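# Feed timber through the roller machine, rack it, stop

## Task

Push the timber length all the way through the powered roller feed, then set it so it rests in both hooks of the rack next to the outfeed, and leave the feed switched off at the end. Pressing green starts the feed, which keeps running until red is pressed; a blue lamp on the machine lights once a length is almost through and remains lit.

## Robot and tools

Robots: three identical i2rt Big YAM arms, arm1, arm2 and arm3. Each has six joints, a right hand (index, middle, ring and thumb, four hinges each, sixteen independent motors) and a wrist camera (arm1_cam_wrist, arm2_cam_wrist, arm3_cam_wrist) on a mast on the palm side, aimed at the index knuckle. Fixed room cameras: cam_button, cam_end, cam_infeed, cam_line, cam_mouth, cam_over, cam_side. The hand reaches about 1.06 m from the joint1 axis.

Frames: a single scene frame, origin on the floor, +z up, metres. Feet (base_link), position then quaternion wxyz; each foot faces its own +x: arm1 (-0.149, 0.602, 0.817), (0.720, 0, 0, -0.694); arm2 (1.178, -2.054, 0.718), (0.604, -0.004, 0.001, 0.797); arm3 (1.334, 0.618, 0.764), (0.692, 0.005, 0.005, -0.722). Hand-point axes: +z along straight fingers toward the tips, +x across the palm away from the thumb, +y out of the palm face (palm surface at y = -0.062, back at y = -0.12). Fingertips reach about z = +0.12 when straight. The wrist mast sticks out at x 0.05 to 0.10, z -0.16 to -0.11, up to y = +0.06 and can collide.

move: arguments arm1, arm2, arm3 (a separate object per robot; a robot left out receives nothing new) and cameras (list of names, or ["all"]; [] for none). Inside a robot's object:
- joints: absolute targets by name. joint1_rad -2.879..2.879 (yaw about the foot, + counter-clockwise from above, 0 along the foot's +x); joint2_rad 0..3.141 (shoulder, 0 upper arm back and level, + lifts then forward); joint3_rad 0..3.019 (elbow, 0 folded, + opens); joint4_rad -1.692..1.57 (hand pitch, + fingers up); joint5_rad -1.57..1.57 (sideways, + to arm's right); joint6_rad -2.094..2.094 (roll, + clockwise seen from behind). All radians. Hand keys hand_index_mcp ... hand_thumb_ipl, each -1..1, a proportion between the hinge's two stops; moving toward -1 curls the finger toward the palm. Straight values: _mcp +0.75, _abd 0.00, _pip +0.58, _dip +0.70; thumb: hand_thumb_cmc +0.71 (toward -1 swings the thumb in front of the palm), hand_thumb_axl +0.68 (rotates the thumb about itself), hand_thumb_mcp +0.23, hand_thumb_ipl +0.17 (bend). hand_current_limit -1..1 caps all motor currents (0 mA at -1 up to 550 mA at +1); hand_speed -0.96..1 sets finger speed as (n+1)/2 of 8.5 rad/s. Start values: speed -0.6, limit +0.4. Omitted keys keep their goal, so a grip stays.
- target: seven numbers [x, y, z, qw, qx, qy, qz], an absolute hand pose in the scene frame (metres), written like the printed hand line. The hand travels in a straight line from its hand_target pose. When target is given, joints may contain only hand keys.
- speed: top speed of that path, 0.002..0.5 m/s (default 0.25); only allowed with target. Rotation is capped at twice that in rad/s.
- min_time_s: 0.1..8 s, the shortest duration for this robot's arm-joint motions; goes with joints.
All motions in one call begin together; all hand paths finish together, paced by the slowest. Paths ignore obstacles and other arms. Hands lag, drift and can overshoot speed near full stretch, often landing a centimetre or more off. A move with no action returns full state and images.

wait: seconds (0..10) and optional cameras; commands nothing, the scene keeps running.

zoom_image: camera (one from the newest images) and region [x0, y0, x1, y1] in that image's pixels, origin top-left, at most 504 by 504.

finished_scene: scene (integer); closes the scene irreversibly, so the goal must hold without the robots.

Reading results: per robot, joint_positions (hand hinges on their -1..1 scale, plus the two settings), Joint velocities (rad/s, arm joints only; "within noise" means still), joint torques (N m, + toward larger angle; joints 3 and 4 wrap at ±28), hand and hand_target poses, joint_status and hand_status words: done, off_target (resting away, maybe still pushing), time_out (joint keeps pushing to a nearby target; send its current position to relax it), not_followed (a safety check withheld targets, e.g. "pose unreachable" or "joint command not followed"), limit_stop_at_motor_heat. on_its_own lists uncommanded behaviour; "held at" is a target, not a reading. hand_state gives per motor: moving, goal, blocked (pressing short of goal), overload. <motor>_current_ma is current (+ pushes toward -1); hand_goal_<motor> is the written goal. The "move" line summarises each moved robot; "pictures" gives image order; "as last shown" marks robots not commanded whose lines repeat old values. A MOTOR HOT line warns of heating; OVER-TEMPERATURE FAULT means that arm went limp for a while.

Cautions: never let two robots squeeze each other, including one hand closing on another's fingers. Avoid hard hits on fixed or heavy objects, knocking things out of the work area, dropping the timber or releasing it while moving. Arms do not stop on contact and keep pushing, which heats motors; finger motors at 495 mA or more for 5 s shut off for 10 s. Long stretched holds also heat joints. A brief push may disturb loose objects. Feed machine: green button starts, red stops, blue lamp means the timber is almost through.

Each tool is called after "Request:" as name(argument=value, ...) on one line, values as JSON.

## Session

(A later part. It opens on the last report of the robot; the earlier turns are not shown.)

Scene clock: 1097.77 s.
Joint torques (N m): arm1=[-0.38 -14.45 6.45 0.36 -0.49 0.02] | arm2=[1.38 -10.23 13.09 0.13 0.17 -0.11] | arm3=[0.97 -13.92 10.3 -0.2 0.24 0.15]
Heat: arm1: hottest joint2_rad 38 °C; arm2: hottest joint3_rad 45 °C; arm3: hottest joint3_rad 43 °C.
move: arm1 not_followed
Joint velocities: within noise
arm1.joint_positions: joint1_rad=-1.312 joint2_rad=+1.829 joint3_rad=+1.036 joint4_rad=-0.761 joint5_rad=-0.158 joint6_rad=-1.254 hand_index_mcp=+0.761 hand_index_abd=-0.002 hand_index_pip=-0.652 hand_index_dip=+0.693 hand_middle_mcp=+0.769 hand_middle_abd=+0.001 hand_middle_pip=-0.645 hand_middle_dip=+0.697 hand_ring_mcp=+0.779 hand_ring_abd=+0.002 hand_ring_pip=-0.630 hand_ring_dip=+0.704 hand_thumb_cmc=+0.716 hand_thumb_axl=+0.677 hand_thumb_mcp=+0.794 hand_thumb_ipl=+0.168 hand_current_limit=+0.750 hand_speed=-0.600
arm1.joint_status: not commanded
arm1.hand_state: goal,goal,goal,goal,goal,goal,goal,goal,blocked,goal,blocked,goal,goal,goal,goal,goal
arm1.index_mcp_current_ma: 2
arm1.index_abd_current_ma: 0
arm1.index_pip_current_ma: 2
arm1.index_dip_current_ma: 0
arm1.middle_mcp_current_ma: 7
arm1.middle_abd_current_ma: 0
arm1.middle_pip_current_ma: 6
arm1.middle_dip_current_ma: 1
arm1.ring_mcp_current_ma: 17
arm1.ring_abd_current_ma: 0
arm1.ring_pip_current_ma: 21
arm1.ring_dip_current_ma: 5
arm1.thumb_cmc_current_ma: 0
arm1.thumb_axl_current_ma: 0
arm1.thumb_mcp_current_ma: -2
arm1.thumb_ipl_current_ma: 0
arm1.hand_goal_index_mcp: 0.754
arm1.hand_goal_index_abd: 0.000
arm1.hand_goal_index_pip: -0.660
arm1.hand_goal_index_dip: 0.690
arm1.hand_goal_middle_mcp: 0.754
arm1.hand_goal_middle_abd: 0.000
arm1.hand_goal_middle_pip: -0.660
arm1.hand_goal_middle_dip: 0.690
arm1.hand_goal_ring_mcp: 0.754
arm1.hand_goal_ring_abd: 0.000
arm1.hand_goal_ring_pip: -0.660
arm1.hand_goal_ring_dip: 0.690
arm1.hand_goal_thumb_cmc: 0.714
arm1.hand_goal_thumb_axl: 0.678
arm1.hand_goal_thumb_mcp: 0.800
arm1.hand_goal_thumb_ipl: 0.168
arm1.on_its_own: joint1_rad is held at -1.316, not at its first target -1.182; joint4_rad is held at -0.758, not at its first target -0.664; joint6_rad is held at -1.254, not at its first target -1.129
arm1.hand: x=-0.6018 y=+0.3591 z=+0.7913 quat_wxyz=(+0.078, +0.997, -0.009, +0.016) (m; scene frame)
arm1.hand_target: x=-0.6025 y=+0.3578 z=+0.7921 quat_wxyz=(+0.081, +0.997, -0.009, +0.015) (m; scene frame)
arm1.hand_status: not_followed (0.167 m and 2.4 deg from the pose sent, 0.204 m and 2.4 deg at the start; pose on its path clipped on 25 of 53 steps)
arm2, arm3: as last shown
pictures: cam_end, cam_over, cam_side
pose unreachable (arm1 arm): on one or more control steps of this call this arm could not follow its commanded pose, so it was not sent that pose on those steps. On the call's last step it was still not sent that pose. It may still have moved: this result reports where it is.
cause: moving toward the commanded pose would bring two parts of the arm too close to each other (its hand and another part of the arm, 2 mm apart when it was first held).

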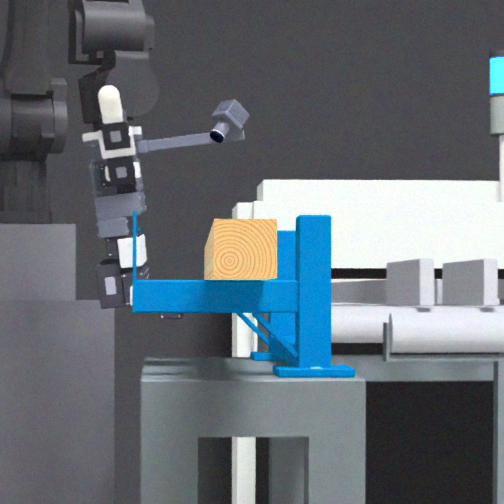

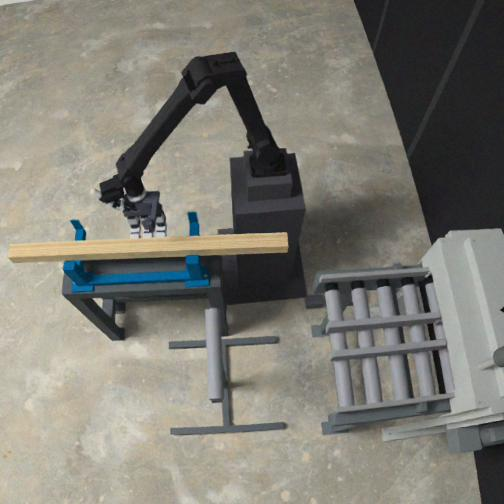

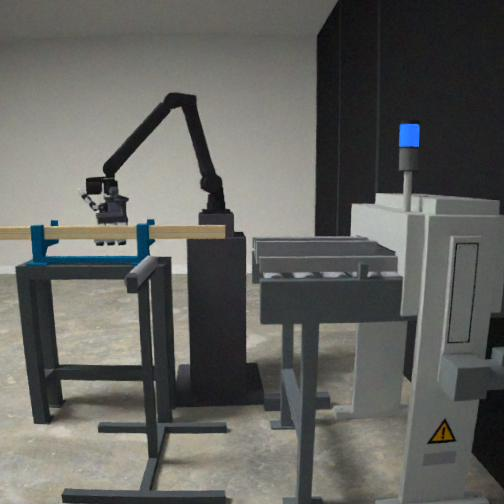

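Request:
move(arm1={"target": [-0.605, 0.36, 0.765, 0.0872, 0.9962, 0, 0], "speed": 0.1, "joints": {"hand_thumb_mcp": 0.226}})

Request:
move(arm1={"target": [-0.605, 0.415, 0.768, 0.0872, 0.9962, 0, 0], "speed": 0.1})

Request:
move(arm1={"target": [-0.56, 0.40, 0.95, 0.0872, 0.9962, 0, 0], "speed": 0.15}, cameras=["cam_side", "cam_end", "cam_over"])

Scene clock: 1107.70 s.
Joint torques (N m): arm1=[-1.03 -14.21 5.75 0.87 -0.42 -0.06] | arm2=[1.14 -10.23 13.15 0.16 0.18 -0.11] | arm3=[1.03 -13.92 10.26 -0.17 0.24 0.15]
Heat: arm1: hottest joint2_rad 38 °C; arm2: hottest joint3_rad 45 °C; arm3: hottest joint3_rad 43 °C.
move: arm1 done
Joint velocities: within noise
arm1.joint_positions: joint1_rad=-1.312 joint2_rad=+1.875 joint3_rad=+1.012 joint4_rad=-0.665 joint5_rad=-0.164 joint6_rad=-1.270 hand_index_mcp=+0.761 hand_index_abd=-0.002 hand_index_pip=-0.652 hand_index_dip=+0.693 hand_middle_mcp=+0.763 hand_middle_abd=+0.001 hand_middle_pip=-0.652 hand_middle_dip=+0.694 hand_ring_mcp=+0.761 hand_ring_abd=+0.002 hand_ring_pip=-0.652 hand_ring_dip=+0.693 hand_thumb_cmc=+0.716 hand_thumb_axl=+0.677 hand_thumb_mcp=+0.224 hand_thumb_ipl=+0.168 hand_current_limit=+0.750 hand_speed=-0.600
arm1.joint_status: all done
arm1.hand_state: goal,goal,goal,goal,goal,goal,goal,goal,goal,goal,goal,goal,goal,goal,goal,goal
arm1.index_mcp_current_ma: 2
arm1.index_abd_current_ma: 0
arm1.index_pip_current_ma: 2
arm1.index_dip_current_ma: 0
arm1.middle_mcp_current_ma: 3
arm1.middle_abd_current_ma: 0
arm1.middle_pip_current_ma: 2
arm1.middle_dip_current_ma: 0
arm1.ring_mcp_current_ma: 2
arm1.ring_abd_current_ma: 0
arm1.ring_pip_current_ma: 2
arm1.ring_dip_current_ma: 0
arm1.thumb_cmc_current_ma: 0
arm1.thumb_axl_current_ma: 0
arm1.thumb_mcp_current_ma: 0
arm1.thumb_ipl_current_ma: 0
arm1.hand_goal_index_mcp: 0.754
arm1.hand_goal_index_abd: 0.000
arm1.hand_goal_index_pip: -0.660
arm1.hand_goal_index_dip: 0.690
arm1.hand_goal_middle_mcp: 0.754
arm1.hand_goal_middle_abd: 0.000
arm1.hand_goal_middle_pip: -0.660
arm1.hand_goal_middle_dip: 0.690
arm1.hand_goal_ring_mcp: 0.754
arm1.hand_goal_ring_abd: 0.000
arm1.hand_goal_ring_pip: -0.660
arm1.hand_goal_ring_dip: 0.690
arm1.hand_goal_thumb_cmc: 0.714
arm1.hand_goal_thumb_axl: 0.678
arm1.hand_goal_thumb_mcp: 0.226
arm1.hand_goal_thumb_ipl: 0.168
arm1.hand: x=-0.6022 y=+0.3572 z=+0.7673 quat_wxyz=(+0.084, +0.996, +0.000, +0.004) (m; scene frame)
arm1.hand_target: x=-0.6045 y=+0.3602 z=+0.7645 quat_wxyz=(+0.087, +0.996, +0.000, +0.001) (m; scene frame)
arm1.hand_status: done (0.005 m and 0.5 deg from the pose sent, 0.027 m and 2.4 deg at the start)
arm2, arm3: as last shown
pictures: none

Scene clock: 1108.97 s.
Joint torques (N m): arm1=[-0.44 -15.5 5.44 0.21 -0.43 -0.06] | arm2=[1.38 -10.58 13.19 0.06 0.18 -0.11] | arm3=[1.08 -13.92 10.25 -0.21 0.25 0.15]
Heat: arm1: hottest joint2_rad 38 °C; arm2: hottest joint3_rad 45 °C; arm3: hottest joint3_rad 43 °C.
move: arm1 done
Joint velocities: within noise
arm1.joint_positions: joint1_rad=-1.446 joint2_rad=+1.870 joint3_rad=+0.983 joint4_rad=-0.665 joint5_rad=-0.170 joint6_rad=-1.392 hand_index_mcp=+0.760 hand_index_abd=-0.002 hand_index_pip=-0.652 hand_index_dip=+0.693 hand_middle_mcp=+0.762 hand_middle_abd=+0.001 hand_middle_pip=-0.652 hand_middle_dip=+0.694 hand_ring_mcp=+0.760 hand_ring_abd=+0.002 hand_ring_pip=-0.652 hand_ring_dip=+0.693 hand_thumb_cmc=+0.716 hand_thumb_axl=+0.677 hand_thumb_mcp=+0.224 hand_thumb_ipl=+0.168 hand_current_limit=+0.750 hand_speed=-0.600
arm1.joint_status: not commanded
arm1.hand_state: goal,goal,goal,goal,goal,goal,goal,goal,goal,goal,goal,goal,goal,goal,goal,goal
arm1.index_mcp_current_ma: 1
arm1.index_abd_current_ma: 0
arm1.index_pip_current_ma: 2
arm1.index_dip_current_ma: 0
arm1.middle_mcp_current_ma: 2
arm1.middle_abd_current_ma: 0
arm1.middle_pip_current_ma: 2
arm1.middle_dip_current_ma: 0
arm1.ring_mcp_current_ma: 1
arm1.ring_abd_current_ma: 0
arm1.ring_pip_current_ma: 2
arm1.ring_dip_current_ma: 0
arm1.thumb_cmc_current_ma: 0
arm1.thumb_axl_current_ma: 0
arm1.thumb_mcp_current_ma: 0
arm1.thumb_ipl_current_ma: 0
arm1.hand_goal_index_mcp: 0.754
arm1.hand_goal_index_abd: 0.000
arm1.hand_goal_index_pip: -0.660
arm1.hand_goal_index_dip: 0.690
arm1.hand_goal_middle_mcp: 0.754
arm1.hand_goal_middle_abd: 0.000
arm1.hand_goal_middle_pip: -0.660
arm1.hand_goal_middle_dip: 0.690
arm1.hand_goal_ring_mcp: 0.754
arm1.hand_goal_ring_abd: 0.000
arm1.hand_goal_ring_pip: -0.660
arm1.hand_goal_ring_dip: 0.690
arm1.hand_goal_thumb_cmc: 0.714
arm1.hand_goal_thumb_axl: 0.678
arm1.hand_goal_thumb_mcp: 0.226
arm1.hand_goal_thumb_ipl: 0.168
arm1.hand: x=-0.6061 y=+0.4176 z=+0.7622 quat_wxyz=(+0.085, +0.996, -0.007, +0.005) (m; scene frame)
arm1.hand_target: x=-0.6060 y=+0.4173 z=+0.7683 quat_wxyz=(+0.088, +0.996, -0.002, +0.000) (m; scene frame)
arm1.hand_status: done (0.006 m and 1.0 deg from the pose sent, 0.058 m and 0.5 deg at the start)
arm2, arm3: as last shown
pictures: none

Scene clock: 1110.80 s.
Joint torques (N m): arm1=[0.38 -11.16 11.55 -0.31 -0.31 0.11] | arm2=[1.2 -10.46 13.07 0.06 0.19 -0.12] | arm3=[0.85 -13.98 10.28 -0.17 0.25 0.15]
Heat: arm1: hottest joint2_rad 38 °C; arm2: hottest joint3_rad 45 °C; arm3: hottest joint3_rad 43 °C.
move: arm1 off_target
Joint velocities: within noise
arm1.joint_positions: joint1_rad=-1.389 joint2_rad=+1.456 joint3_rad=+1.001 joint4_rad=-1.110 joint5_rad=-0.172 joint6_rad=-1.352 hand_index_mcp=+0.760 hand_index_abd=-0.002 hand_index_pip=-0.652 hand_index_dip=+0.693 hand_middle_mcp=+0.762 hand_middle_abd=+0.001 hand_middle_pip=-0.652 hand_middle_dip=+0.694 hand_ring_mcp=+0.760 hand_ring_abd=+0.002 hand_ring_pip=-0.652 hand_ring_dip=+0.693 hand_thumb_cmc=+0.716 hand_thumb_axl=+0.677 hand_thumb_mcp=+0.224 hand_thumb_ipl=+0.168 hand_current_limit=+0.750 hand_speed=-0.600
arm1.joint_status: not commanded
arm1.hand_state: goal,goal,goal,goal,goal,goal,goal,goal,goal,goal,goal,goal,goal,goal,goal,goal
arm1.index_mcp_current_ma: 1
arm1.index_abd_current_ma: 0
arm1.index_pip_current_ma: 2
arm1.index_dip_current_ma: 0
arm1.middle_mcp_current_ma: 2
arm1.middle_abd_current_ma: 0
arm1.middle_pip_current_ma: 2
arm1.middle_dip_current_ma: 0
arm1.ring_mcp_current_ma: 1
arm1.ring_abd_current_ma: 0
arm1.ring_pip_current_ma: 2
arm1.ring_dip_current_ma: 0
arm1.thumb_cmc_current_ma: 0
arm1.thumb_axl_current_ma: 0
arm1.thumb_mcp_current_ma: 0
arm1.thumb_ipl_current_ma: 0
arm1.hand_goal_index_mcp: 0.754
arm1.hand_goal_index_abd: 0.000
arm1.hand_goal_index_pip: -0.660
arm1.hand_goal_index_dip: 0.690
arm1.hand_goal_middle_mcp: 0.754
arm1.hand_goal_middle_abd: 0.000
arm1.hand_goal_middle_pip: -0.660
arm1.hand_goal_middle_dip: 0.690
arm1.hand_goal_ring_mcp: 0.754
arm1.hand_goal_ring_abd: 0.000
arm1.hand_goal_ring_pip: -0.660
arm1.hand_goal_ring_dip: 0.690
arm1.hand_goal_thumb_cmc: 0.714
arm1.hand_goal_thumb_axl: 0.678
arm1.hand_goal_thumb_mcp: 0.226
arm1.hand_goal_thumb_ipl: 0.168
arm1.hand: x=-0.5462 y=+0.4041 z=+0.9322 quat_wxyz=(+0.084, +0.996, +0.001, +0.016) (m; scene frame)
arm1.hand_target: x=-0.5593 y=+0.3969 z=+0.9495 quat_wxyz=(+0.088, +0.996, +0.003, +0.001) (m; scene frame)
arm1.hand_status: off_target (0.023 m and 1.8 deg from the pose sent, 0.194 m and 1.0 deg at the start)
arm2, arm3: as last shown
pictures: cam_end, cam_over, cam_side

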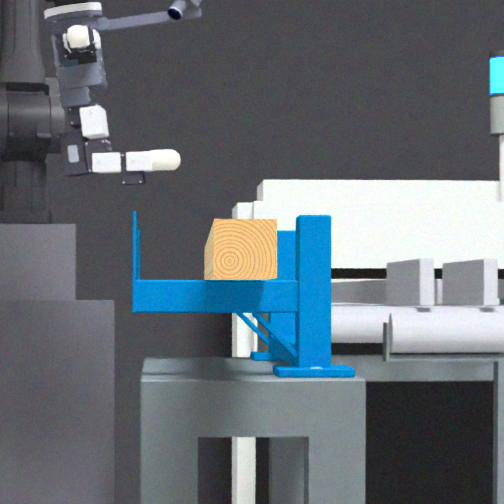

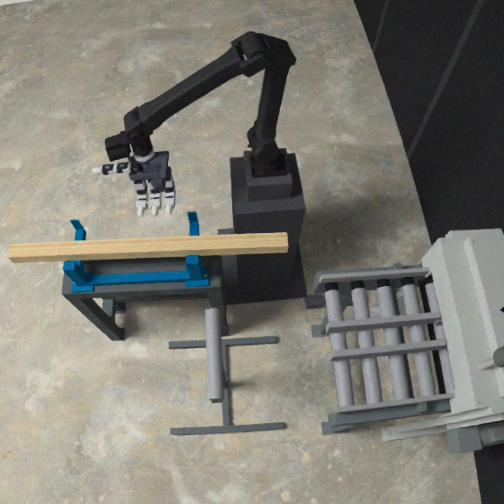

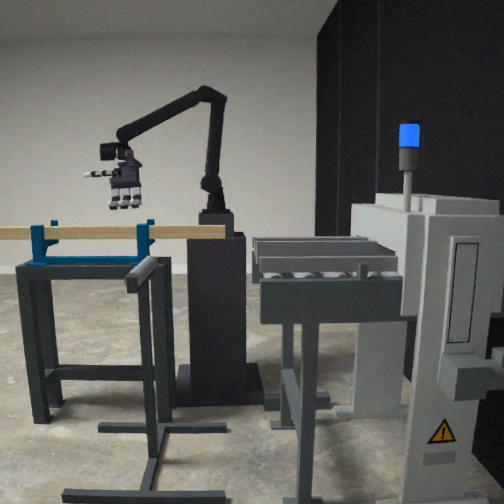

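Request:
finished_scene(scene=1)

The scene is finished: the task was done.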